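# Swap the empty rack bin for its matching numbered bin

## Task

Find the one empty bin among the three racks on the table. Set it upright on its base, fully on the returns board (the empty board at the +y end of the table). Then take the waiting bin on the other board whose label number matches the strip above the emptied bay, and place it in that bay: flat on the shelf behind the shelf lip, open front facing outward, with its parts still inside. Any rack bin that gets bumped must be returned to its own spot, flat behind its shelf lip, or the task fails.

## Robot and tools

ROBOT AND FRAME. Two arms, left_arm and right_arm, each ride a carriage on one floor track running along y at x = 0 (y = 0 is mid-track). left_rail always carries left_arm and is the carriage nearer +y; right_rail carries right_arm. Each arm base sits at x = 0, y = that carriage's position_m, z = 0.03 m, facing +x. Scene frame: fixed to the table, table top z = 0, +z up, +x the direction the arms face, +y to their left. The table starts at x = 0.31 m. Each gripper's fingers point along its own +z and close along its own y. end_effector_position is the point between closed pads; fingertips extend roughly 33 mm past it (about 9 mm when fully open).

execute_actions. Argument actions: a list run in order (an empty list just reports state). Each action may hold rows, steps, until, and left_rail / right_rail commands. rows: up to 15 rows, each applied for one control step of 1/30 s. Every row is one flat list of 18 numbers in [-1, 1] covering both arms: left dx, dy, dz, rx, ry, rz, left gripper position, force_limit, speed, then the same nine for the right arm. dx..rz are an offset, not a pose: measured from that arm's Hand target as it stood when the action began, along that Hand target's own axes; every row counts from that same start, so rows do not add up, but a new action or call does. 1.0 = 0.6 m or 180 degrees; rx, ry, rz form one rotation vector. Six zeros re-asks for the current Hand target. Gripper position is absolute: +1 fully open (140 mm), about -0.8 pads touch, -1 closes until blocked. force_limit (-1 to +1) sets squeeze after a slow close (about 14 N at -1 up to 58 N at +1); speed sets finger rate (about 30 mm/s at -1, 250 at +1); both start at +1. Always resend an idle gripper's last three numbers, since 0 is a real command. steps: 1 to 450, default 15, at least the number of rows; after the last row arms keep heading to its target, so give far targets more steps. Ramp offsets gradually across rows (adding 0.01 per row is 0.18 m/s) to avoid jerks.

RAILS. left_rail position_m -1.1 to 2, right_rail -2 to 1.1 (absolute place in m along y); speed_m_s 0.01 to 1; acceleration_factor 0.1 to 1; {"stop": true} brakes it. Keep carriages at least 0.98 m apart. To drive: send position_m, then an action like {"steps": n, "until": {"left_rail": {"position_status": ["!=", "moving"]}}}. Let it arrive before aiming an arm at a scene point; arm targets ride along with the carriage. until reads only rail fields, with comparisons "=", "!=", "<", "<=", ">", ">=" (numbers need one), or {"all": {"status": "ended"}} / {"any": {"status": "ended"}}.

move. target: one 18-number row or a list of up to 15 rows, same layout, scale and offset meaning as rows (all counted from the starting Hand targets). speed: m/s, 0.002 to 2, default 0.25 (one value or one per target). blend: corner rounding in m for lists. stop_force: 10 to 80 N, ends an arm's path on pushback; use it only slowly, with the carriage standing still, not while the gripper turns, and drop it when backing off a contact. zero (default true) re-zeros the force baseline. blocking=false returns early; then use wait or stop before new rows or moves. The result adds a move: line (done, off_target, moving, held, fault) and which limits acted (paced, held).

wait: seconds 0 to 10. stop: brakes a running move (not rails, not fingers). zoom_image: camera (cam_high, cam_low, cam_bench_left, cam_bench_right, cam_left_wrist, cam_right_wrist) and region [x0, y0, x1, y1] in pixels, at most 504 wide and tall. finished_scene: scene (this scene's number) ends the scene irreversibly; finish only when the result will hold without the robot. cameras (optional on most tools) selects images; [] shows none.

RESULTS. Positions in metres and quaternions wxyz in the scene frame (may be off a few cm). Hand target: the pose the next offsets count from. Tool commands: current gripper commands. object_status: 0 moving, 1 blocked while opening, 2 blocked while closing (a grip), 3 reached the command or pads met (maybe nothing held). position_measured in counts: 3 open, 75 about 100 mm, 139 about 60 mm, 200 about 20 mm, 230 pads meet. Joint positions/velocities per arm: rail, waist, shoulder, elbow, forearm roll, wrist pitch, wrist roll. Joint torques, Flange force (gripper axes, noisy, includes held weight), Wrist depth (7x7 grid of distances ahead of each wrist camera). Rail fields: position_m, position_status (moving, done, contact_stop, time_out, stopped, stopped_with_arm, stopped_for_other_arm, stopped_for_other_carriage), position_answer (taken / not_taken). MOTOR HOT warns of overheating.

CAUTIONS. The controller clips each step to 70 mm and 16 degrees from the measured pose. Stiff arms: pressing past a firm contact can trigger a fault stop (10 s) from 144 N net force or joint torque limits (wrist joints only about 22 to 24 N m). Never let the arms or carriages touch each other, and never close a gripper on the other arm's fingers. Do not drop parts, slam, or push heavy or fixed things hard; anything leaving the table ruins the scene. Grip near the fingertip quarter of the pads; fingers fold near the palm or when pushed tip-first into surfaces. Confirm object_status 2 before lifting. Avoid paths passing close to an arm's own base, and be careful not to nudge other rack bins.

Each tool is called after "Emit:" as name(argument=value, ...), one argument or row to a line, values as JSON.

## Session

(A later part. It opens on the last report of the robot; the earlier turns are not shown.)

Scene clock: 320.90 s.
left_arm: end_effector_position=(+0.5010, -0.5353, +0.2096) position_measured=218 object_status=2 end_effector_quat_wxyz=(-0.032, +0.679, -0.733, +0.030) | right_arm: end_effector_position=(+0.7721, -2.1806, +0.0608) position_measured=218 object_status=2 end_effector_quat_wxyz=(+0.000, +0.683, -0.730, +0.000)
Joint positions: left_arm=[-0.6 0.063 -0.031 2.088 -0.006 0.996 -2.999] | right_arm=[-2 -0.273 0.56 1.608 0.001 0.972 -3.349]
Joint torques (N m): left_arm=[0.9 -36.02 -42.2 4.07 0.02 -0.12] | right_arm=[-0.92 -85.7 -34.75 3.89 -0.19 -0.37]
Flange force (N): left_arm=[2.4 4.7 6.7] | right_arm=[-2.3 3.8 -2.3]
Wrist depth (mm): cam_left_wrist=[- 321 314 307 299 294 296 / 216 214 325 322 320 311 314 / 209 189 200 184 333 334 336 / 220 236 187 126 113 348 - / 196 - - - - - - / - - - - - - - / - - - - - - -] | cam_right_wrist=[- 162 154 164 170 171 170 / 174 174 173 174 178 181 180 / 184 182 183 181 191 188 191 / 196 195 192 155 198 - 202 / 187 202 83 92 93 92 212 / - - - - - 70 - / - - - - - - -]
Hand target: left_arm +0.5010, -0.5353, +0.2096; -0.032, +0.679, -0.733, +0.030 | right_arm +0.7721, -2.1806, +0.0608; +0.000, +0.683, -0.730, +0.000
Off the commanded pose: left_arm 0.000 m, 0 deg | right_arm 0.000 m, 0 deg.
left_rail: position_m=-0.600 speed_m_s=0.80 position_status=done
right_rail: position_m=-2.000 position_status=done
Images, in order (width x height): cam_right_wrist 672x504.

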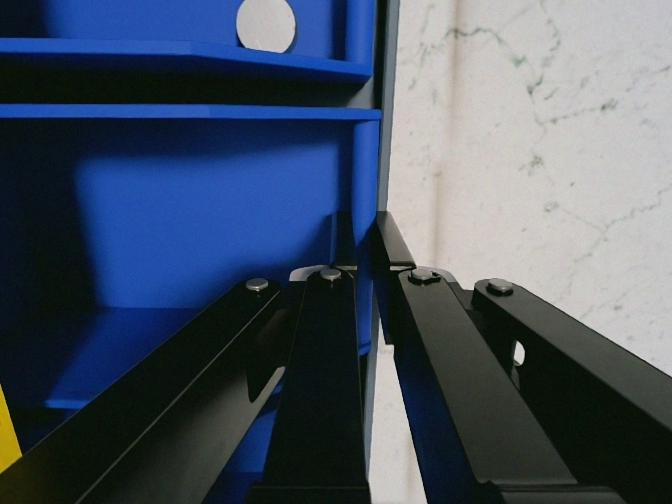

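Emit:
move(
  target=[0,0,0,0,0,0,-1,0.5,-1,0,0,-0.02,0,0,0,-1,0.5,-1],
  speed=0.03,
  cameras=["cam_right_wrist"],
)

Scene clock: 324.83 s.
left_arm: end_effector_position=(+0.5010, -0.5353, +0.2096) position_measured=218 object_status=2 end_effector_quat_wxyz=(-0.032, +0.679, -0.733, +0.030) | right_arm: end_effector_position=(+0.7720, -2.1806, +0.0728) position_measured=218 object_status=2 end_effector_quat_wxyz=(+0.000, +0.683, -0.730, +0.000)
Joint positions: left_arm=[-0.6 0.063 -0.031 2.088 -0.006 0.996 -2.999] | right_arm=[-2 -0.273 0.55 1.6 0.001 0.991 -3.349]
Joint torques (N m): left_arm=[0.81 -36.02 -42.23 4.18 -0.01 -0.01] | right_arm=[-1.29 -90.83 -37.35 3.85 -0.06 -0.3]
Flange force (N): left_arm=[2.3 4.8 6.6] | right_arm=[-2.6 2.1 3.5]
Wrist depth (mm): cam_left_wrist=[325 318 309 305 305 294 296 / - 181 324 319 316 321 306 / 209 197 200 184 339 332 333 / 220 234 202 140 351 349 354 / 195 - - - - 94 - / - - - - - - - / - - - - - - -] | cam_right_wrist=[174 172 168 173 180 181 181 / 177 176 176 176 191 191 190 / 185 184 184 181 204 202 201 / 197 196 193 155 215 - 215 / 188 203 82 92 92 85 223 / - - - - - 70 - / - - - - - - -]
Hand target: left_arm +0.5010, -0.5353, +0.2096; -0.032, +0.679, -0.733, +0.030 | right_arm +0.7720, -2.1806, +0.0728; +0.000, +0.683, -0.730, +0.000
Off the commanded pose: left_arm 0.000 m, 0 deg | right_arm 0.000 m, 0 deg.
left_rail: position_m=-0.600 speed_m_s=0.80 position_status=done
right_rail: position_m=-2.000 position_status=done
move: done
Images, in order (width x height): cam_right_wrist 672x504.

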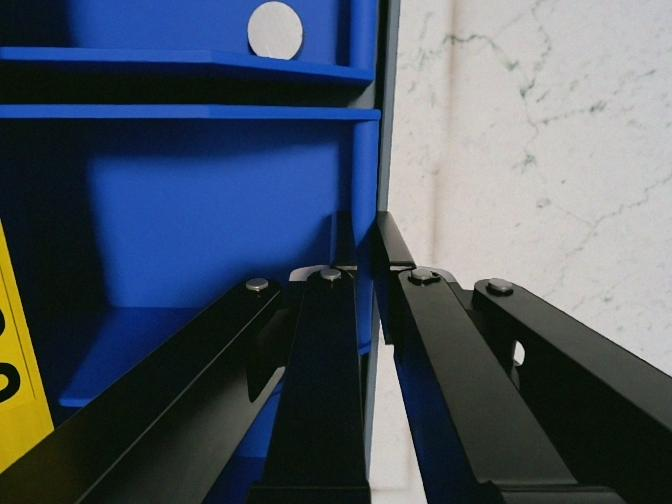

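Emit:
move(
  target=[
    [0,0,0,0,0,0,-1,0.5,-1,0,0,-0.033,0,0,0,-1,0.5,-1],
    [0,0,0,0,0,0,-1,0.5,-1,0,0.1,-0.033,0,0,0,-1,0.5,-1],
  ],
  speed=0.05,
  cameras=["cam_right_wrist","cam_bench_right"],
)

Emit:
zoom_image(
  camera="cam_bench_right",
  region=[60, 364, 300, 504],
)

Scene clock: 331.77 s.
left_arm: end_effector_position=(+0.5010, -0.5353, +0.2096) position_measured=218 object_status=2 end_effector_quat_wxyz=(-0.032, +0.679, -0.733, +0.030) | right_arm: end_effector_position=(+0.7122, -2.1766, +0.0925) position_measured=218 object_status=2 end_effector_quat_wxyz=(+0.000, +0.683, -0.730, +0.000)
Joint positions: left_arm=[-0.6 0.063 -0.031 2.088 -0.006 0.996 -2.999] | right_arm=[-2 -0.29 0.452 1.718 0 0.971 -3.366]
Joint torques (N m): left_arm=[1.13 -36.67 -42.25 4.04 -0.01 0.02] | right_arm=[-1.37 -82 -36.25 3.81 0.23 -0.28]
Flange force (N): left_arm=[3.1 3.6 7.4] | right_arm=[-2.6 -0.2 4.2]
Wrist depth (mm): cam_left_wrist=[328 311 312 303 303 297 296 / 336 186 193 320 318 311 312 / 209 192 199 184 - 328 329 / - 233 202 140 125 346 353 / 195 210 - - - 94 379 / - - - - - - - / - - - - - - -] | cam_right_wrist=[188 184 192 200 201 196 200 / 195 189 184 180 212 211 210 / 201 198 191 185 224 225 227 / 211 211 201 155 232 240 237 / 189 203 82 92 92 92 250 / - - - - - 72 - / - - - - - - -]
Hand target: left_arm +0.5010, -0.5353, +0.2096; -0.032, +0.679, -0.733, +0.030 | right_arm +0.7121, -2.1766, +0.0926; +0.000, +0.683, -0.730, +0.000
Off the commanded pose: left_arm 0.000 m, 0 deg | right_arm 0.000 m, 0 deg.
left_rail: position_m=-0.600 speed_m_s=0.80 position_status=done
right_rail: position_m=-2.000 position_status=done
move: done
Images, in order (width x height): cam_bench_right 672x504, cam_right_wrist 672x504.

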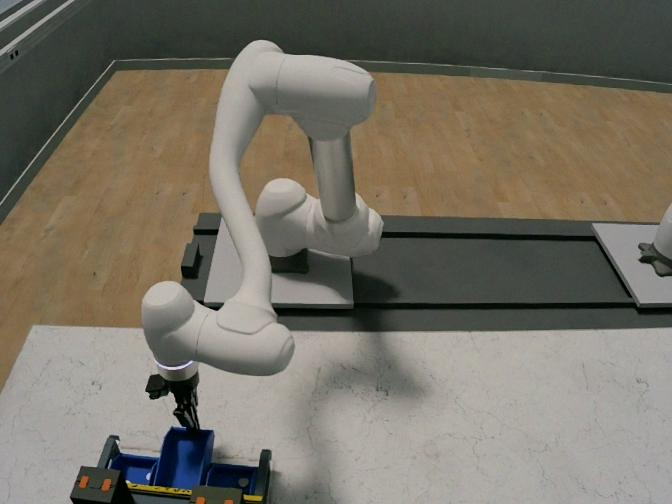

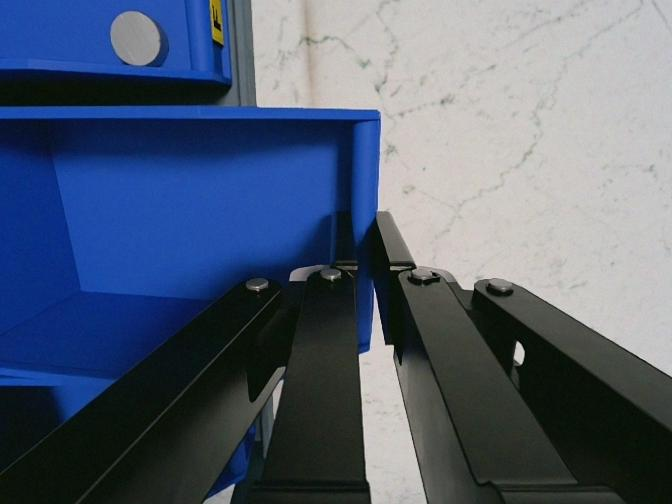

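Scaled by 2.100 from the camera's 672x504 image, which has a finer 960x720 frame.

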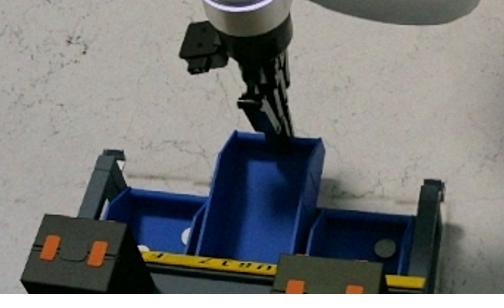

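Emit:
move(
  target=[
    [0,0,0,0,0,0,-1,0.5,-1,0,0.067,0,0,0,0,-1,0.5,-1],
    [0,0,0,0,0,0,-1,0.5,-1,0,0.09,-0.08,0,0,0,-1,0.5,-1],
    [0,0,0,0,0,0,-1,0.5,-1,0,0.3,-0.18,0,0,0,-1,0.5,-1],
  ],
  speed=[0.06,0.06,0.12],
  blend=[0.01,0.01,0],
  cameras=["cam_right_wrist","cam_bench_right"],
)

Emit:
zoom_image(
  camera="cam_bench_right",
  region=[60, 324, 300, 504],
)

Scene clock: 347.23 s.
left_arm: end_effector_position=(+0.5010, -0.5353, +0.2096) position_measured=218 object_status=2 end_effector_quat_wxyz=(-0.032, +0.679, -0.733, +0.030) | right_arm: end_effector_position=(+0.5325, -2.1647, +0.2003) position_measured=218 object_status=2 end_effector_quat_wxyz=(+0.000, +0.683, -0.730, +0.000)
Joint positions: left_arm=[-0.6 0.063 -0.031 2.088 -0.006 0.996 -2.999] | right_arm=[-2 -0.362 0.104 1.963 0.001 1.073 -3.438]
Joint torques (N m): left_arm=[0.78 -36.3 -42.03 4.12 0.02 -0.03] | right_arm=[-1.66 -48.95 -39.74 4.05 0.17 -0.27]
Flange force (N): left_arm=[2.1 4.1 6.8] | right_arm=[-4.0 1.2 5.5]
Wrist depth (mm): cam_left_wrist=[327 319 317 306 302 296 296 / 344 - 325 322 322 310 314 / 209 197 199 186 336 330 328 / 220 233 184 140 351 349 - / 196 210 - 165 - - 385 / - - - - - - - / - - - - - - -] | cam_right_wrist=[295 295 - 295 295 302 301 / 196 190 184 181 308 306 312 / 201 197 191 184 332 336 - / 211 212 203 156 148 343 338 / 188 204 82 93 92 85 380 / - - - - - 72 - / - - - - - - -]
Hand target: left_arm +0.5010, -0.5353, +0.2096; -0.032, +0.679, -0.733, +0.030 | right_arm +0.5324, -2.1647, +0.2003; +0.000, +0.683, -0.730, +0.000
Off the commanded pose: left_arm 0.000 m, 0 deg | right_arm 0.000 m, 0 deg.
left_rail: position_m=-0.600 speed_m_s=0.80 position_status=done
right_rail: position_m=-2.000 position_status=done
move: done
Images, in order (width x height): cam_bench_right 672x504, cam_right_wrist 672x504.

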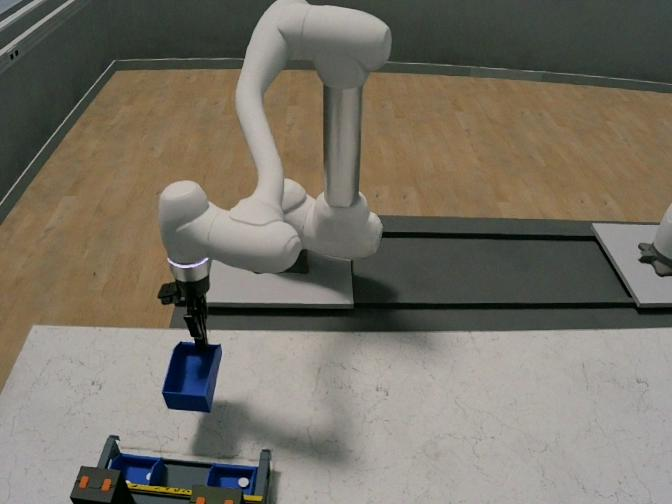

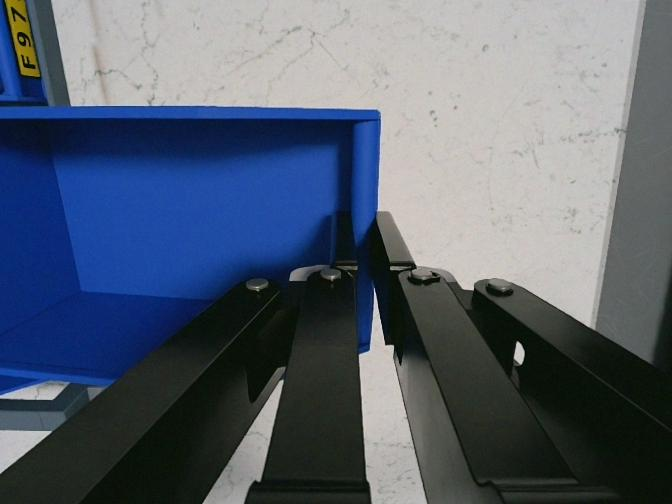

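Scaled by 2.100 from the camera's 672x504 image, which has a finer 960x720 frame.

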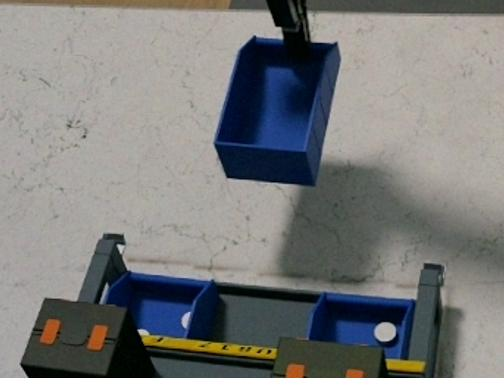

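Emit:
move(
  target=[0.523,-0.023,0.186,0,0,0,-1,0.5,-1,0,0,0,0,0,0,-1,0.5,-1],
  speed=0.15,
  cameras=["cam_left_wrist"],
)

Emit:
execute_actions(
  actions=[
    {"right_rail":{"position_m":-1.62,"acceleration_factor":0.3,"speed_m_s":0.6},"steps":150,"until":{"all":{"status":"ended"}}},
  ],
  cameras=["cam_bench_right"],
)

Scene clock: 362.03 s.
left_arm: end_effector_position=(+0.5006, -0.8492, +0.0973) position_measured=218 object_status=2 end_effector_quat_wxyz=(-0.032, +0.679, -0.733, +0.030) | right_arm: end_effector_position=(+0.5324, -2.1647, +0.2003) position_measured=218 object_status=2 end_effector_quat_wxyz=(+0.000, +0.683, -0.730, +0.000)
Joint positions: left_arm=[-0.6 -0.551 0.176 2.105 0.066 0.787 -3.661] | right_arm=[-2 -0.362 0.104 1.963 0.001 1.073 -3.438]
Joint torques (N m): left_arm=[3.27 -52.74 -36.51 3.88 0.08 -0.28] | right_arm=[-1.62 -48.4 -39.63 4.02 0.1 -0.28]
Flange force (N): left_arm=[2.9 7.1 5.3] | right_arm=[-4.2 2.2 4.6]
Wrist depth (mm): cam_left_wrist=[- 213 209 205 201 198 195 / 212 221 216 214 214 208 204 / 209 193 199 185 224 220 218 / 220 234 202 140 236 234 230 / - 225 - 165 - 94 244 / - - - - - - - / - - - - - - -] | cam_right_wrist=[289 - 308 - - 315 302 / 195 188 185 178 - 309 322 / 203 198 191 185 337 334 338 / 212 211 202 155 - - 367 / 189 203 82 92 93 85 383 / - - - - - 72 - / - - - - - - -]
Hand target: left_arm +0.5006, -0.8493, +0.0973; -0.032, +0.679, -0.733, +0.030 | right_arm +0.5324, -2.1647, +0.2003; +0.000, +0.683, -0.730, +0.000
Off the commanded pose: left_arm 0.000 m, 0 deg | right_arm 0.000 m, 0 deg.
left_rail: position_m=-0.600 speed_m_s=0.80 position_status=done
right_rail: position_m=-2.000 position_status=done
move: done
Images, in order (width x height): cam_left_wrist 672x504.

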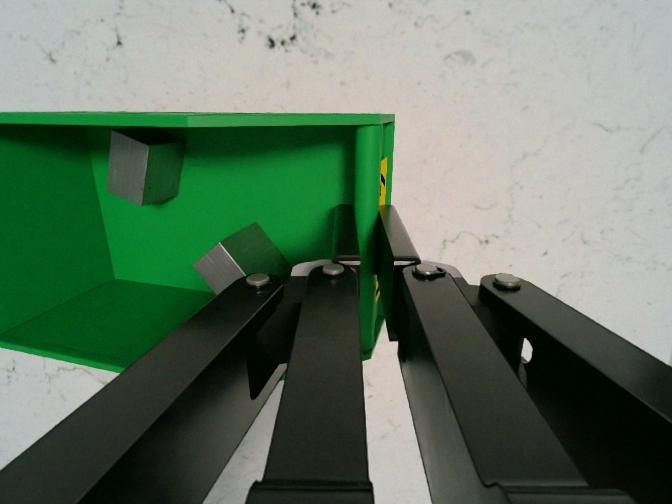

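Scene clock: 363.87 s.
left_arm: end_effector_position=(+0.5006, -0.8492, +0.0973) position_measured=218 object_status=2 end_effector_quat_wxyz=(-0.032, +0.679, -0.733, +0.030) | right_arm: end_effector_position=(+0.5324, -1.7847, +0.2003) position_measured=218 object_status=2 end_effector_quat_wxyz=(+0.000, +0.683, -0.730, +0.000)
Joint positions: left_arm=[-0.6 -0.551 0.176 2.105 0.066 0.787 -3.661] | right_arm=[-1.62 -0.362 0.104 1.963 0.001 1.073 -3.438]
Joint torques (N m): left_arm=[0.53 -52.75 -36.5 3.96 0.11 -0.12] | right_arm=[-1.6 -48.81 -39.59 4 0.12 -0.27]
Flange force (N): left_arm=[-1.1 4.8 5.6] | right_arm=[-4.1 2.1 4.8]
Wrist depth (mm): cam_left_wrist=[217 212 209 205 202 200 195 / 225 221 217 215 214 207 204 / 208 191 201 185 223 220 218 / 219 237 202 140 125 230 231 / 196 - - 165 - - 245 / - - - - - - - / - - - - - - -] | cam_right_wrist=[- - - - - - 307 / 196 194 185 181 316 309 315 / 200 199 192 185 - 326 336 / 212 211 202 156 - - 373 / 188 203 82 92 92 86 384 / - - - - - 72 - / - - - - - - -]
Hand target: left_arm +0.5006, -0.8492, +0.0973; -0.032, +0.679, -0.733, +0.030 | right_arm +0.5324, -1.7847, +0.2003; +0.000, +0.683, -0.730, +0.000
Tool commands: left_gripper/position=-1.0 left_gripper/force_limit=+0.5 left_gripper/speed=-1.0 right_gripper/position=-1.0 right_gripper/force_limit=+0.5 right_gripper/speed=-1.0
Off the commanded pose: left_arm 0.000 m, 0 deg | right_arm 0.000 m, 0 deg.
left_rail: position_m=-0.600 speed_m_s=0.80 position_status=done
right_rail: position_m=-1.620 speed_m_s=0.60 position_status=done
Images, in order (width x height): cam_bench_right 672x504.

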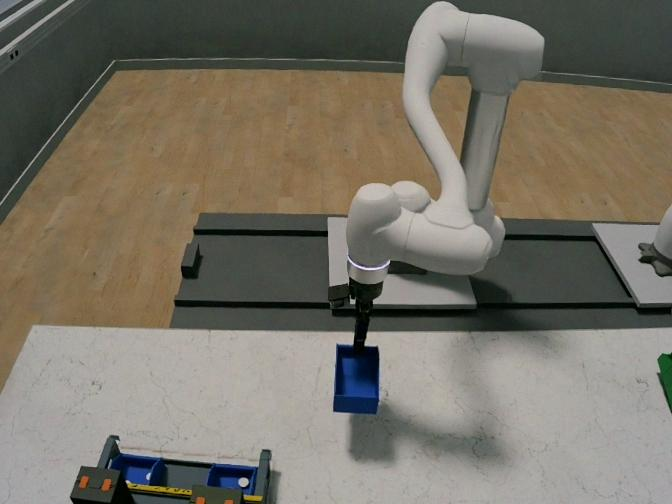

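Emit:
move(
  target=[0,0.0065,0.075,0,0,0,-1,0.5,-1,0,0,0,0,0,0,-1,0.5,-1],
  speed=0.02,
  stop_force=10,
  cameras=["cam_left_wrist"],
)

Emit:
move(
  target=[0,0,0,0,0,0,-1,0.5,-1,-0.878,0.108,0.167,0,0,-0.021,-1,0.5,-1],
  speed=0.2,
  cameras=["cam_right_wrist","cam_bench_right"],
)

Scene clock: 371.50 s.
left_arm: end_effector_position=(+0.5007, -0.8489, +0.0521) position_measured=218 object_status=2 end_effector_quat_wxyz=(-0.032, +0.679, -0.733, +0.030) | right_arm: end_effector_position=(+0.5324, -1.7847, +0.2003) position_measured=218 object_status=2 end_effector_quat_wxyz=(+0.000, +0.683, -0.730, +0.000)
Joint positions: left_arm=[-0.6 -0.551 0.234 2.14 0.073 0.694 -3.67] | right_arm=[-1.62 -0.362 0.104 1.963 0.001 1.073 -3.438]
Joint torques (N m): left_arm=[1.26 -50.27 -30.11 3.54 0.19 -0.09] | right_arm=[-1.58 -48.51 -39.58 4.03 0.09 -0.29]
Flange force (N): left_arm=[-0.6 5.8 -5.2] | right_arm=[-4.2 2.6 4.1]
Wrist depth (mm): cam_left_wrist=[174 172 168 165 162 159 157 / 181 179 177 172 172 169 165 / 166 185 185 179 181 178 174 / - 201 192 142 189 189 185 / 207 - - - - 94 195 / - - - - - - - / - - - - - - -] | cam_right_wrist=[299 302 303 297 299 291 298 / 197 190 185 180 - 312 312 / 202 198 191 185 - 332 334 / 213 210 201 156 121 342 365 / 189 204 82 92 92 85 388 / - - - - - 72 - / - - - - - - -]
Hand target: left_arm +0.5007, -0.8489, +0.0521; -0.032, +0.679, -0.733, +0.030 | right_arm +0.5324, -1.7847, +0.2003; +0.000, +0.683, -0.730, +0.000
Off the commanded pose: left_arm 0.000 m, 0 deg | right_arm 0.000 m, 0 deg.
left_rail: position_m=-0.600 speed_m_s=0.80 position_status=done
right_rail: position_m=-1.620 speed_m_s=0.60 position_status=done
move: contact (left_arm)
Images, in order (width x height): cam_left_wrist 672x504.

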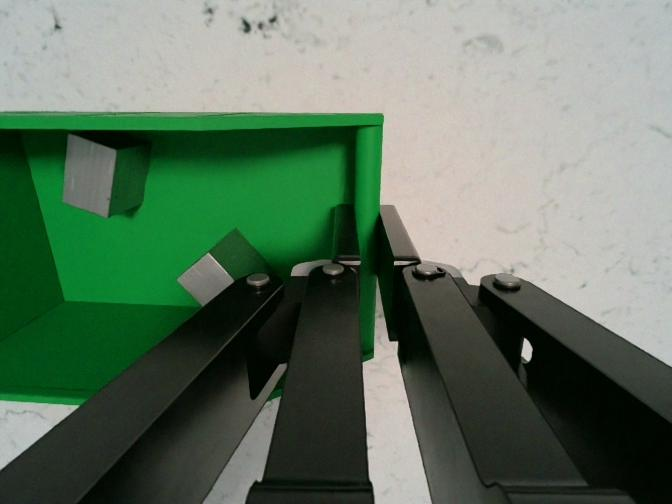

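Scene clock: 374.70 s.
left_arm: end_effector_position=(+0.5007, -0.8489, +0.0521) position_measured=218 object_status=2 end_effector_quat_wxyz=(-0.032, +0.679, -0.733, +0.030) | right_arm: end_effector_position=(+0.5028, -1.2548, +0.1002) position_measured=218 object_status=2 end_effector_quat_wxyz=(-0.001, +0.707, -0.707, +0.000)
Joint positions: left_arm=[-0.6 -0.551 0.234 2.14 0.073 0.694 -3.67] | right_arm=[-1.62 0.573 0.293 1.939 -0.001 0.908 -2.568]
Joint torques (N m): left_arm=[1.48 -50.23 -30.06 3.51 0.16 -0.08] | right_arm=[-2.73 -64.53 -36.38 3.58 0.18 -0.31]
Flange force (N): left_arm=[-0.1 5.9 -5.4] | right_arm=[-1.8 5.5 5.5]
Wrist depth (mm): cam_left_wrist=[175 173 168 165 162 160 157 / 181 178 177 172 172 168 165 / - 180 185 179 181 180 175 / 207 202 192 142 189 189 184 / 196 210 - - - - 195 / - - - - - - - / - - - - - - -] | cam_right_wrist=[208 207 209 208 208 - 210 / 197 191 184 215 221 - 215 / 202 197 192 184 - 231 234 / 213 213 202 156 120 244 255 / 189 203 83 92 92 92 265 / - - - - - 72 - / - - - - - - -]
Hand target: left_arm +0.5007, -0.8489, +0.0521; -0.032, +0.679, -0.733, +0.030 | right_arm +0.5028, -1.2547, +0.1001; +0.000, +0.707, -0.707, +0.000
Off the commanded pose: left_arm 0.000 m, 0 deg | right_arm 0.000 m, 0 deg.
left_rail: position_m=-0.600 speed_m_s=0.80 position_status=done
right_rail: position_m=-1.620 speed_m_s=0.60 position_status=done
move: done
Images, in order (width x height): cam_bench_right 672x504, cam_right_wrist 672x504.

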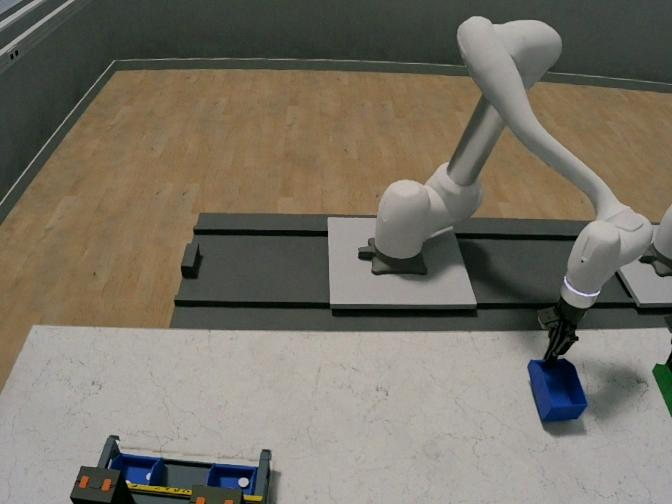

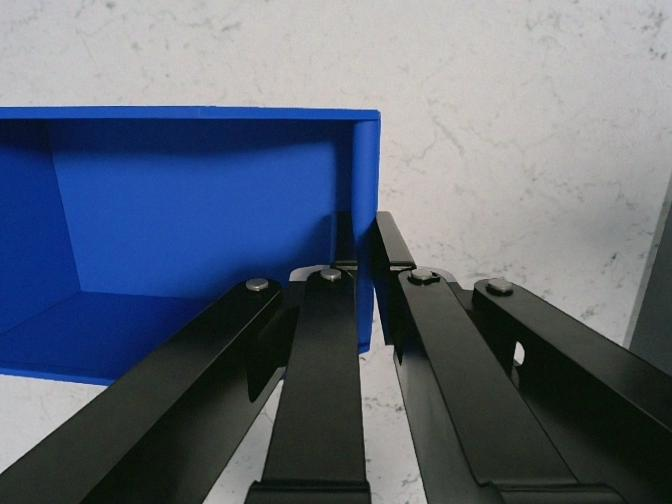

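Emit:
move(
  target=[0,0,0,0,0,0,-1,0.5,-1,0,0,0.09,0,0,0,-1,0.5,-1],
  speed=0.02,
  stop_force=10,
  cameras=["cam_right_wrist"],
)

Emit:
execute_actions(
  actions=[
    {"rows":[[0,0,0,0,0,0,-0.42,0.5,-1,0,0,0,0,0,0,-0.42,0.5,-1]],"steps":50},
  ],
  cameras=["cam_left_wrist","cam_right_wrist"],
)

Scene clock: 381.70 s.
left_arm: end_effector_position=(+0.5007, -0.8489, +0.0521) position_measured=218 object_status=2 end_effector_quat_wxyz=(-0.032, +0.679, -0.733, +0.030) | right_arm: end_effector_position=(+0.5029, -1.2547, +0.0537) position_measured=218 object_status=2 end_effector_quat_wxyz=(-0.001, +0.707, -0.707, +0.000)
Joint positions: left_arm=[-0.6 -0.551 0.234 2.14 0.073 0.694 -3.67] | right_arm=[-1.62 0.573 0.345 1.972 -0.001 0.823 -2.568]
Joint torques (N m): left_arm=[1.33 -50.35 -30.26 3.45 0.17 -0.05] | right_arm=[-2.69 -36.03 -16.98 3.07 -2.61 -0.29]
Flange force (N): left_arm=[-0.6 6.0 -5.2] | right_arm=[1.3 10.3 -47.9]
Wrist depth (mm): cam_left_wrist=[174 172 169 165 163 159 157 / - 178 177 173 172 169 165 / - 185 185 179 181 179 173 / 208 203 186 125 189 189 185 / 195 210 - - - 93 195 / - - - - - - - / - - - - - - -] | cam_right_wrist=[168 167 167 166 166 165 165 / 175 174 174 174 176 176 175 / 183 184 182 182 186 183 185 / 195 195 192 155 195 195 197 / 189 202 82 92 92 92 209 / - - - - - 70 - / - - - - - - -]
Hand target: left_arm +0.5007, -0.8489, +0.0521; -0.032, +0.679, -0.733, +0.030 | right_arm +0.5029, -1.2547, +0.0537; -0.001, +0.707, -0.707, +0.000 (not the last commanded pose)
Off the commanded pose: left_arm 0.000 m, 0 deg | right_arm 0.008 m, 0 deg.
left_rail: position_m=-0.600 speed_m_s=0.80 position_status=done
right_rail: position_m=-1.620 speed_m_s=0.60 position_status=done
move: contact (right_arm)
Images, in order (width x height): cam_right_wrist 672x504.

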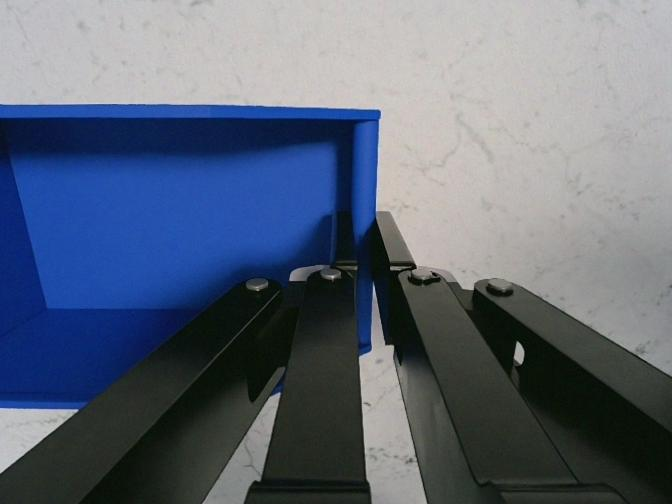

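Scene clock: 383.57 s.
left_arm: end_effector_position=(+0.5007, -0.8489, +0.0521) position_measured=182 object_status=3 end_effector_quat_wxyz=(-0.032, +0.679, -0.733, +0.030) | right_arm: end_effector_position=(+0.5029, -1.2547, +0.0537) position_measured=182 object_status=3 end_effector_quat_wxyz=(-0.001, +0.707, -0.707, +0.000)
Joint positions: left_arm=[-0.6 -0.551 0.234 2.14 0.073 0.694 -3.67] | right_arm=[-1.62 0.573 0.345 1.972 -0.001 0.823 -2.568]
Joint torques (N m): left_arm=[1.04 -53.89 -31.46 3.45 0.42 0] | right_arm=[-1.48 -65.69 -32.19 3.36 0.31 -0.28]
Flange force (N): left_arm=[0.3 4.2 1.4] | right_arm=[-0.9 3.8 2.1]
Wrist depth (mm): cam_left_wrist=[174 172 168 165 162 159 157 / 181 179 177 171 172 167 164 / 166 169 183 159 181 179 174 / 206 203 183 155 163 187 185 / 208 - - 173 116 90 192 / - - - 224 - - - / - - - 247 - - -] | cam_right_wrist=[165 167 167 168 167 166 167 / 175 174 175 173 176 175 174 / 183 183 183 182 186 184 188 / 194 193 191 158 192 193 196 / 202 80 85 170 112 94 203 / - 62 - 224 - 62 - / - - - 240 - - -]
Hand target: left_arm +0.5007, -0.8489, +0.0521; -0.032, +0.679, -0.733, +0.030 | right_arm +0.5029, -1.2547, +0.0537; -0.001, +0.707, -0.707, +0.000
Off the commanded pose: left_arm 0.000 m, 0 deg | right_arm 0.000 m, 0 deg.
left_rail: position_m=-0.600 speed_m_s=0.80 position_status=done
right_rail: position_m=-1.620 speed_m_s=0.60 position_status=done
Images, in order (width x height): cam_left_wrist 672x504, cam_right_wrist 672x504.

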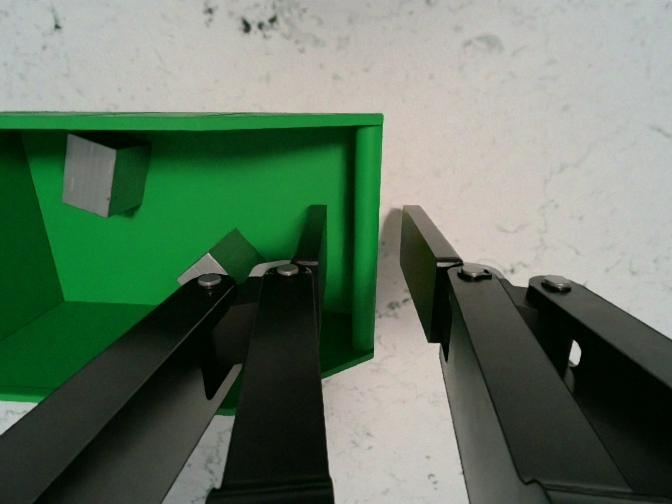

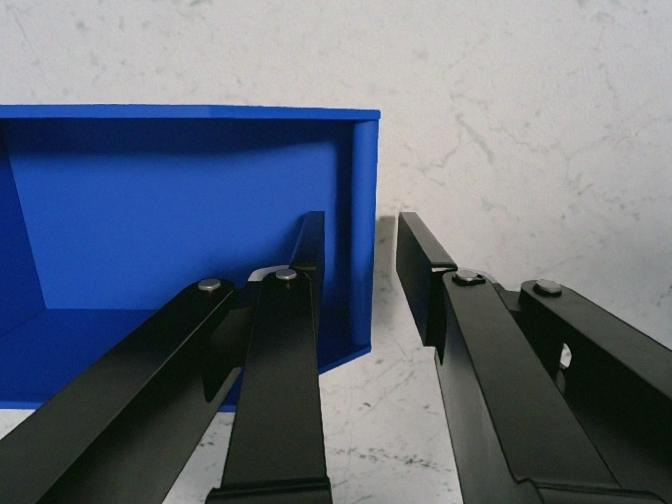

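Emit:
move(
  target=[0,-0.0174,-0.199,0,0,0,-0.42,0.5,-1,0,0,-0.2,0,0,0,-0.42,0.5,-1],
  speed=0.15,
  cameras=[],
)

Emit:
move(
  target=[-0.523,0.023,-0.05,0,0,0,-0.42,0.5,-1,0.6,-0.06,-0.06,0,0,0,-0.42,0.5,-1],
  speed=0.3,
  cameras=["cam_left_wrist","cam_right_wrist"],
)

Emit:
execute_actions(
  actions=[
    {"right_rail":{"position_m":-2.0},"steps":150,"until":{"all":{"status":"ended"}}},
    {"left_rail":{"position_m":-1.0,"acceleration_factor":0.5},"steps":150,"until":{"all":{"status":"ended"}}},
  ],
  cameras=["cam_left_wrist","cam_bench_right"],
)

Scene clock: 390.00 s.
left_arm: end_effector_position=(+0.5006, -0.8498, +0.1719) position_measured=182 object_status=3 end_effector_quat_wxyz=(-0.032, +0.679, -0.733, +0.030) | right_arm: end_effector_position=(+0.5027, -1.2548, +0.1736) position_measured=182 object_status=3 end_effector_quat_wxyz=(+0.000, +0.707, -0.707, +0.000)
Joint positions: left_arm=[-0.6 -0.552 0.095 2.035 0.058 0.938 -3.65] | right_arm=[-1.62 0.573 0.223 1.875 -0.001 1.043 -2.568]
Joint torques (N m): left_arm=[0.98 -46.35 -38.18 4.09 0.13 -0.04] | right_arm=[-1.39 -59.9 -37.8 3.96 0.41 -0.28]
Flange force (N): left_arm=[0.0 3.8 2.4] | right_arm=[-1.5 2.4 4.4]
Wrist depth (mm): cam_left_wrist=[291 284 281 277 268 261 257 / 310 298 293 295 275 276 273 / - 296 310 302 300 292 286 / 347 319 - 308 140 309 305 / 377 - - 346 - 90 328 / - - - 372 - - - / - - - - - - -] | cam_right_wrist=[279 275 - - - 271 273 / - 284 288 290 286 286 286 / 312 296 302 300 302 295 310 / 327 292 282 151 154 - 321 / - 79 85 - - 94 80 / - 62 - - - 62 - / - - - - - - -]
Hand target: left_arm +0.5006, -0.8498, +0.1720; -0.032, +0.679, -0.733, +0.030 | right_arm +0.5027, -1.2547, +0.1737; -0.001, +0.707, -0.707, +0.000
Off the commanded pose: left_arm 0.000 m, 0 deg | right_arm 0.000 m, 0 deg.
left_rail: position_m=-0.600 speed_m_s=0.80 position_status=done
right_rail: position_m=-1.620 speed_m_s=0.60 position_status=done
move: done
No camera images: "cameras" was empty.

Scene clock: 391.80 s.
left_arm: end_effector_position=(+0.5081, -0.5359, +0.2030) position_measured=182 object_status=3 end_effector_quat_wxyz=(-0.033, +0.679, -0.733, +0.030) | right_arm: end_effector_position=(+0.5385, -1.6147, +0.2097) position_measured=182 object_status=3 end_effector_quat_wxyz=(-0.001, +0.707, -0.707, +0.000)
Joint positions: left_arm=[-0.6 0.061 -0.014 2.085 -0.006 0.983 -3.001] | right_arm=[-1.62 -0.054 0.067 1.985 0 1.088 -3.196]
Joint torques (N m): left_arm=[1.58 -35.62 -39.51 4.22 0.39 -0.23] | right_arm=[-3.24 -43.66 -39.43 4.05 0.22 -0.46]
Flange force (N): left_arm=[3.8 3.4 2.9] | right_arm=[-6.9 3.5 4.0]
Wrist depth (mm): cam_left_wrist=[328 317 309 301 296 288 282 / 343 337 326 318 309 301 297 / - 348 348 337 329 - 317 / - 369 368 351 140 - 343 / - - - 384 - 90 - / - - - 405 - - - / - - - - - - -] | cam_right_wrist=[312 307 302 306 299 304 - / - - - - - 320 335 / 356 347 - - 340 340 344 / 367 365 - 359 118 355 365 / - 74 85 - - 93 387 / - 62 - - - 62 - / - - - - - - -]
Hand target: left_arm +0.5082, -0.5358, +0.2030; -0.032, +0.679, -0.733, +0.030 | right_arm +0.5386, -1.6147, +0.2097; -0.001, +0.707, -0.707, +0.000
Off the commanded pose: left_arm 0.000 m, 0 deg | right_arm 0.000 m, 0 deg.
left_rail: position_m=-0.600 speed_m_s=0.80 position_status=done
right_rail: position_m=-1.620 speed_m_s=0.60 position_status=done
move: done
Images, in order (width x height): cam_left_wrist 672x504, cam_right_wrist 672x504.

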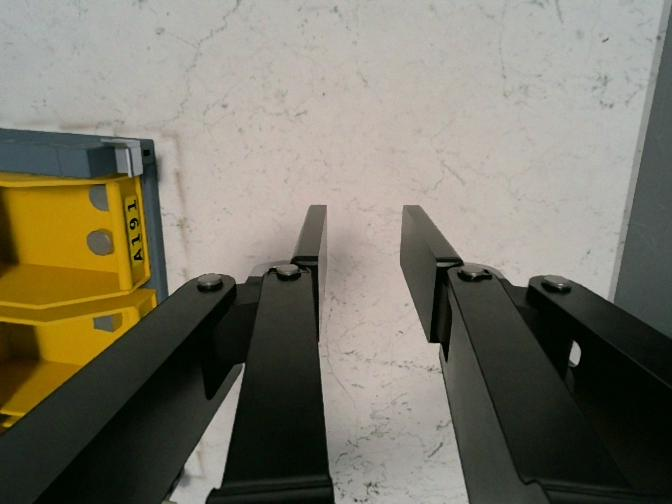

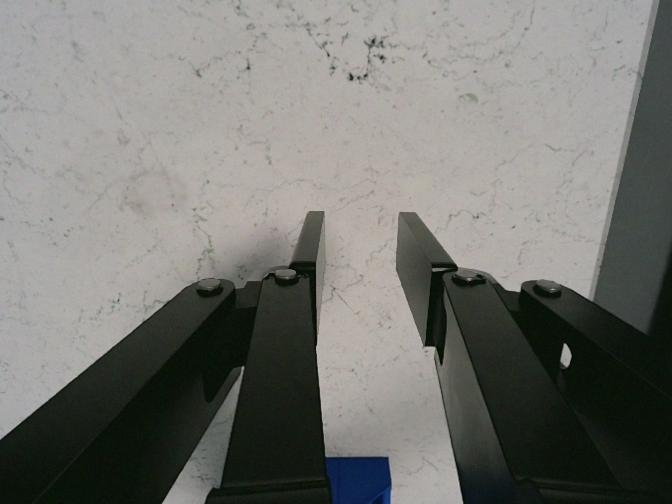

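Scene clock: 394.93 s.
left_arm: end_effector_position=(+0.5082, -0.9358, +0.2030) position_measured=182 object_status=3 end_effector_quat_wxyz=(-0.032, +0.679, -0.733, +0.030) | right_arm: end_effector_position=(+0.5386, -1.9947, +0.2097) position_measured=182 object_status=3 end_effector_quat_wxyz=(-0.001, +0.707, -0.707, +0.000)
Joint positions: left_arm=[-1 0.061 -0.014 2.085 -0.006 0.983 -3.001] | right_arm=[-2 -0.054 0.067 1.985 0 1.088 -3.196]
Joint torques (N m): left_arm=[0.92 -35.09 -39.21 4.18 0.39 -0.03] | right_arm=[-1.43 -44.26 -39.18 4.03 0.24 -0.27]
Flange force (N): left_arm=[2.7 4.0 2.0] | right_arm=[-3.3 3.4 3.5]
Flange force at the end of the 1st action (N): left_arm=[2.4 5.2 2.6] | right_arm=[-2.9 2.7 3.8]
Wrist depth (mm): cam_left_wrist=[325 317 309 300 295 290 280 / 343 331 328 318 307 304 309 / 372 356 344 338 332 321 316 / 395 370 329 354 134 339 340 / - - - 348 - 90 - / - - - 404 - - - / - - - - - - -] | cam_right_wrist=[301 - - - 315 295 313 / 311 324 316 - - 326 - / 295 - 342 - - - 347 / - 358 353 148 149 354 370 / - 74 85 153 - 93 385 / - 62 - - - 62 - / - - - - - - -]
Hand target: left_arm +0.5082, -0.9358, +0.2030; -0.032, +0.679, -0.733, +0.030 | right_arm +0.5386, -1.9947, +0.2097; -0.001, +0.707, -0.707, +0.000
Tool commands: left_gripper/position=-0.42 left_gripper/force_limit=+0.5 left_gripper/speed=-1.0 right_gripper/position=-0.42 right_gripper/force_limit=+0.5 right_gripper/speed=-1.0
Off the commanded pose: left_arm 0.000 m, 0 deg | right_arm 0.000 m, 0 deg.
left_rail: position_m=-1.000 speed_m_s=0.80 position_status=done
right_rail: position_m=-2.000 speed_m_s=0.60 position_status=done
Images, in order (width x height): cam_bench_right 672x504, cam_left_wrist 672x504.

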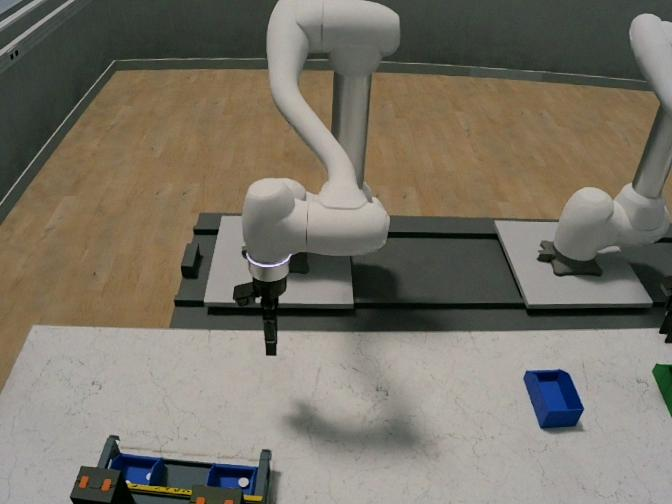

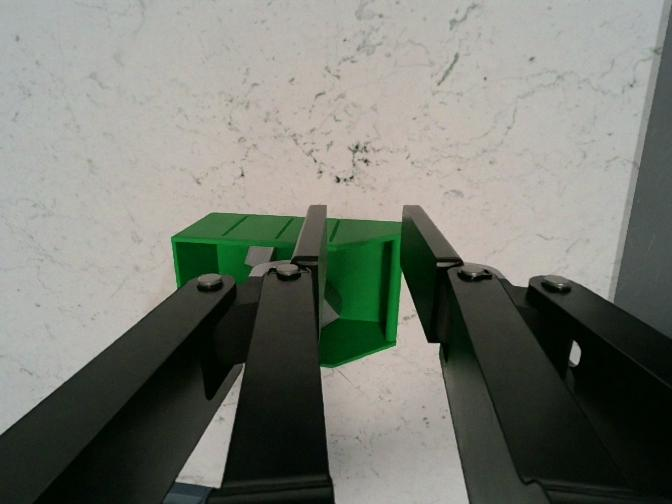

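Emit:
move(
  target=[0.531,-0.021,0.119,-0.028,0,-0.024,-0.42,0.5,-1,0,0,0,0,0,0,-0.42,0.5,-1],
  speed=0.25,
  cameras=["cam_left_wrist"],
)

Scene clock: 400.00 s.
left_arm: end_effector_position=(+0.5027, -1.2545, +0.1306) position_measured=182 object_status=3 end_effector_quat_wxyz=(-0.001, +0.707, -0.707, -0.001) end_effector_velocity=(+0.000, +0.000, +0.000) end_effector_angular_velocity=(+0.001, +0.000, -0.001) | right_arm: end_effector_position=(+0.5386, -1.9947, +0.2097) position_measured=182 object_status=3 end_effector_quat_wxyz=(-0.001, +0.707, -0.707, +0.000)
Joint positions: left_arm=[-1 -0.532 0.18 2.02 0.004 0.943 -3.675] | right_arm=[-2 -0.054 0.067 1.985 0 1.088 -3.196]
Joint velocities: left_arm=[0.001 -0.001 0.001 0 0.001 0 -0.001] | right_arm=[within noise]
Joint torques (N m): left_arm=[1.12 -52.3 -36.06 3.86 0.63 -0.01] | right_arm=[-1.43 -43.96 -39.13 4.02 0.23 -0.29]
Flange force (N): left_arm=[-0.4 5.0 1.8] | right_arm=[-3.2 3.3 3.2]
Wrist depth (mm): cam_left_wrist=[234 235 235 234 234 235 234 / - 249 243 245 247 247 249 / 238 261 - - 265 263 261 / - 271 - 274 141 280 293 / - - - 288 114 90 90 / - - - - - - - / - - - - - - -] | cam_right_wrist=[292 307 306 310 302 305 306 / 312 319 - 329 - 312 325 / 295 335 339 340 - - 342 / - - - 354 118 - 376 / - 74 85 - - 93 388 / - 62 - - - 62 - / - - - - - - -]
Hand target: left_arm +0.5027, -1.2545, +0.1306; -0.001, +0.707, -0.707, -0.001 | right_arm +0.5386, -1.9947, +0.2097; -0.001, +0.707, -0.707, +0.000
Off the commanded pose: left_arm 0.000 m, 0 deg | right_arm 0.000 m, 0 deg.
left_rail: position_m=-1.000 speed_m_s=0.80 position_status=done
right_rail: position_m=-2.000 speed_m_s=0.60 position_status=done
move: done
Images, in order (width x height): cam_left_wrist 672x504.

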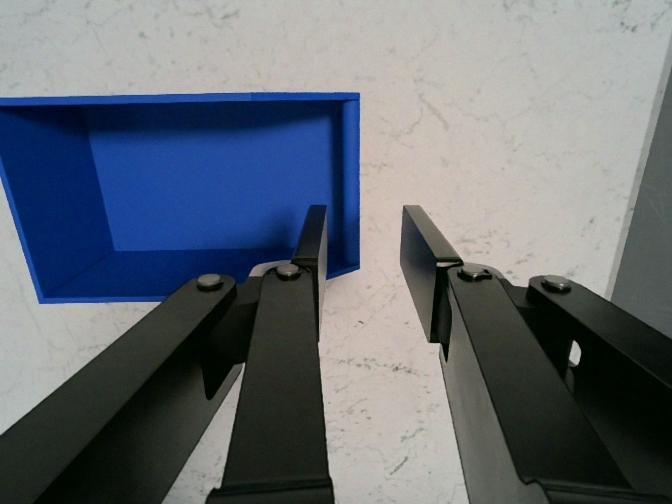

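Emit:
move(
  target=[0.02,-0.0067,0.121,0,0,0,-0.42,0.5,-1,0,0,0,0,0,0,-0.42,0.5,-1],
  speed=0.1,
  cameras=["cam_left_wrist"],
)

Scene clock: 405.10 s.
left_arm: end_effector_position=(+0.5067, -1.2661, +0.0580) position_measured=182 object_status=3 end_effector_quat_wxyz=(-0.001, +0.707, -0.707, -0.001) | right_arm: end_effector_position=(+0.5386, -1.9947, +0.2097) position_measured=182 object_status=3 end_effector_quat_wxyz=(-0.001, +0.707, -0.707, +0.000)
Joint positions: left_arm=[-1 -0.546 0.277 2.061 0.005 0.805 -3.69] | right_arm=[-2 -0.054 0.067 1.985 0 1.088 -3.196]
Joint torques (N m): left_arm=[1.44 -58.53 -32.21 3.48 0.47 -0.01] | right_arm=[-1.48 -43.98 -39.21 4.02 0.21 -0.28]
Flange force (N): left_arm=[-0.2 5.0 0.8] | right_arm=[-3.5 3.6 3.2]
Wrist depth (mm): cam_left_wrist=[172 169 170 169 169 169 169 / 178 177 175 177 179 177 182 / 187 - - 154 190 190 190 / - 199 - 167 140 200 203 / - - - 178 - 90 211 / - - - 234 - - - / - - - 253 - - -] | cam_right_wrist=[290 - 297 - - 302 - / 310 - - 336 330 314 327 / 325 355 - 324 337 348 348 / 376 - - 147 153 - 377 / - 75 86 - - 93 387 / - 62 - - - 62 - / - - - - - - -]
Hand target: left_arm +0.5067, -1.2661, +0.0580; -0.001, +0.707, -0.707, -0.001 | right_arm +0.5386, -1.9947, +0.2097; -0.001, +0.707, -0.707, +0.000
Off the commanded pose: left_arm 0.000 m, 0 deg | right_arm 0.000 m, 0 deg.
left_rail: position_m=-1.000 speed_m_s=0.80 position_status=done
right_rail: position_m=-2.000 speed_m_s=0.60 position_status=done
move: done
Images, in order (width x height): cam_left_wrist 672x504.

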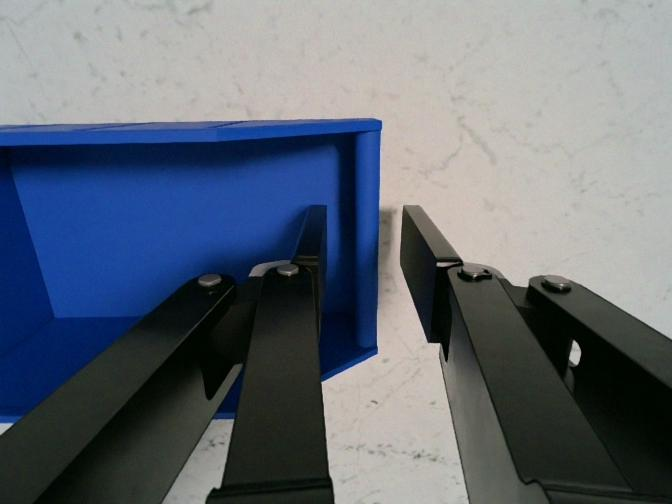

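Well aligned. Grip and lift.

Emit:
execute_actions(
  actions=[
    {"rows":[[0,0,0,0,0,0,-1,0.5,-1,0,0,0,0,0,0,-0.42,0.5,-1]],"steps":60},
  ],
  cameras=[],
)

Emit:
move(
  target=[
    [0,0,-0.05,0,0,0,-1,0.5,-1,0,0,0,0,0,0,-0.42,0.5,-1],
    [0,0.02,-0.25,0,0,0,-1,0.5,-1,0,0,0,0,0,0,-0.42,0.5,-1],
    [-0.5,0.02,-0.25,0,0,0,-1,0.5,-1,0,0,0,0,0,0,-0.42,0.5,-1],
  ],
  speed=[0.05,0.15,0.25],
  blend=[0.01,0.03,0],
  cameras=["cam_left_wrist"],
)

Scene clock: 411.87 s.
left_arm: end_effector_position=(+0.5067, -1.2661, +0.0580) position_measured=218 object_status=2 end_effector_quat_wxyz=(-0.001, +0.707, -0.707, -0.001) | right_arm: end_effector_position=(+0.5386, -1.9947, +0.2097) position_measured=182 object_status=3 end_effector_quat_wxyz=(-0.001, +0.707, -0.707, +0.000)
Joint positions: left_arm=[-1 -0.546 0.277 2.061 0.005 0.805 -3.69] | right_arm=[-2 -0.054 0.067 1.985 0 1.088 -3.196]
Joint torques (N m): left_arm=[0.55 -49.27 -27.02 3.35 -0.15 0.08] | right_arm=[-1.3 -44.1 -39.03 4.05 0.21 -0.27]
Flange force (N): left_arm=[-2.1 6.3 -15.4] | right_arm=[-3.2 3.0 3.2]
Wrist depth (mm): cam_left_wrist=[171 169 169 169 169 169 169 / 177 176 176 175 179 177 181 / 187 189 185 155 191 190 193 / - - 197 117 198 203 203 / 189 - - - - 93 214 / - - - - - - - / - - - - - - -] | cam_right_wrist=[298 308 304 309 300 304 313 / 306 - - - - 318 327 / 293 - 342 - 338 - 348 / - 367 362 146 153 - 367 / - 74 85 - - 94 80 / - 62 - 415 - 62 - / - - - - - - -]
Hand target: left_arm +0.5067, -1.2661, +0.0580; -0.001, +0.707, -0.707, -0.001 | right_arm +0.5386, -1.9947, +0.2097; -0.001, +0.707, -0.707, +0.000
Off the commanded pose: left_arm 0.000 m, 0 deg | right_arm 0.000 m, 0 deg.
left_rail: position_m=-1.000 speed_m_s=0.80 position_status=done
right_rail: position_m=-2.000 speed_m_s=0.60 position_status=done
No camera images: "cameras" was empty.

Scene clock: 415.00 s.
left_arm: end_effector_position=(+0.4950, -0.9668, +0.2092) position_measured=218 object_status=2 end_effector_quat_wxyz=(-0.001, +0.707, -0.707, -0.001) | right_arm: end_effector_position=(+0.5386, -1.9947, +0.2097) position_measured=182 object_status=3 end_effector_quat_wxyz=(-0.001, +0.707, -0.707, +0.000)
Joint positions: left_arm=[-1 -0.005 0 2.056 0.005 1.085 -3.148] | right_arm=[-2 -0.054 0.067 1.985 0 1.088 -3.196]
Joint torques (N m): left_arm=[0.92 -38.1 -40.41 4.23 0.48 -0.03] | right_arm=[-1.44 -44.32 -39.04 4.02 0.22 -0.29]
Flange force (N): left_arm=[2.0 3.7 4.7] | right_arm=[-3.4 2.2 3.6]
Wrist depth (mm): cam_left_wrist=[305 308 301 306 304 304 314 / - 315 316 319 320 316 318 / - - 188 158 345 343 - / - 201 197 125 358 - 380 / - - - - - 93 389 / - - - - - - - / - - - - - - -] | cam_right_wrist=[298 313 302 - - - 325 / 309 320 332 332 323 - 334 / 294 - - - - - 360 / 366 - 356 147 118 - 367 / - 74 85 - - 94 392 / - 62 - 401 - 62 - / - - - - - - -]
Hand target: left_arm +0.4950, -0.9667, +0.2092; -0.001, +0.707, -0.707, -0.001 | right_arm +0.5386, -1.9947, +0.2097; -0.001, +0.707, -0.707, +0.000
Off the commanded pose: left_arm 0.000 m, 0 deg | right_arm 0.000 m, 0 deg.
left_rail: position_m=-1.000 speed_m_s=0.80 position_status=done
right_rail: position_m=-2.000 speed_m_s=0.60 position_status=done
move: done
Images, in order (width x height): cam_left_wrist 672x504.

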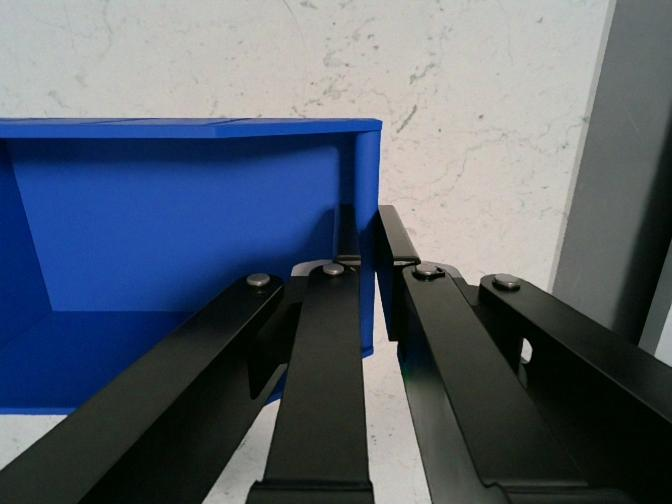

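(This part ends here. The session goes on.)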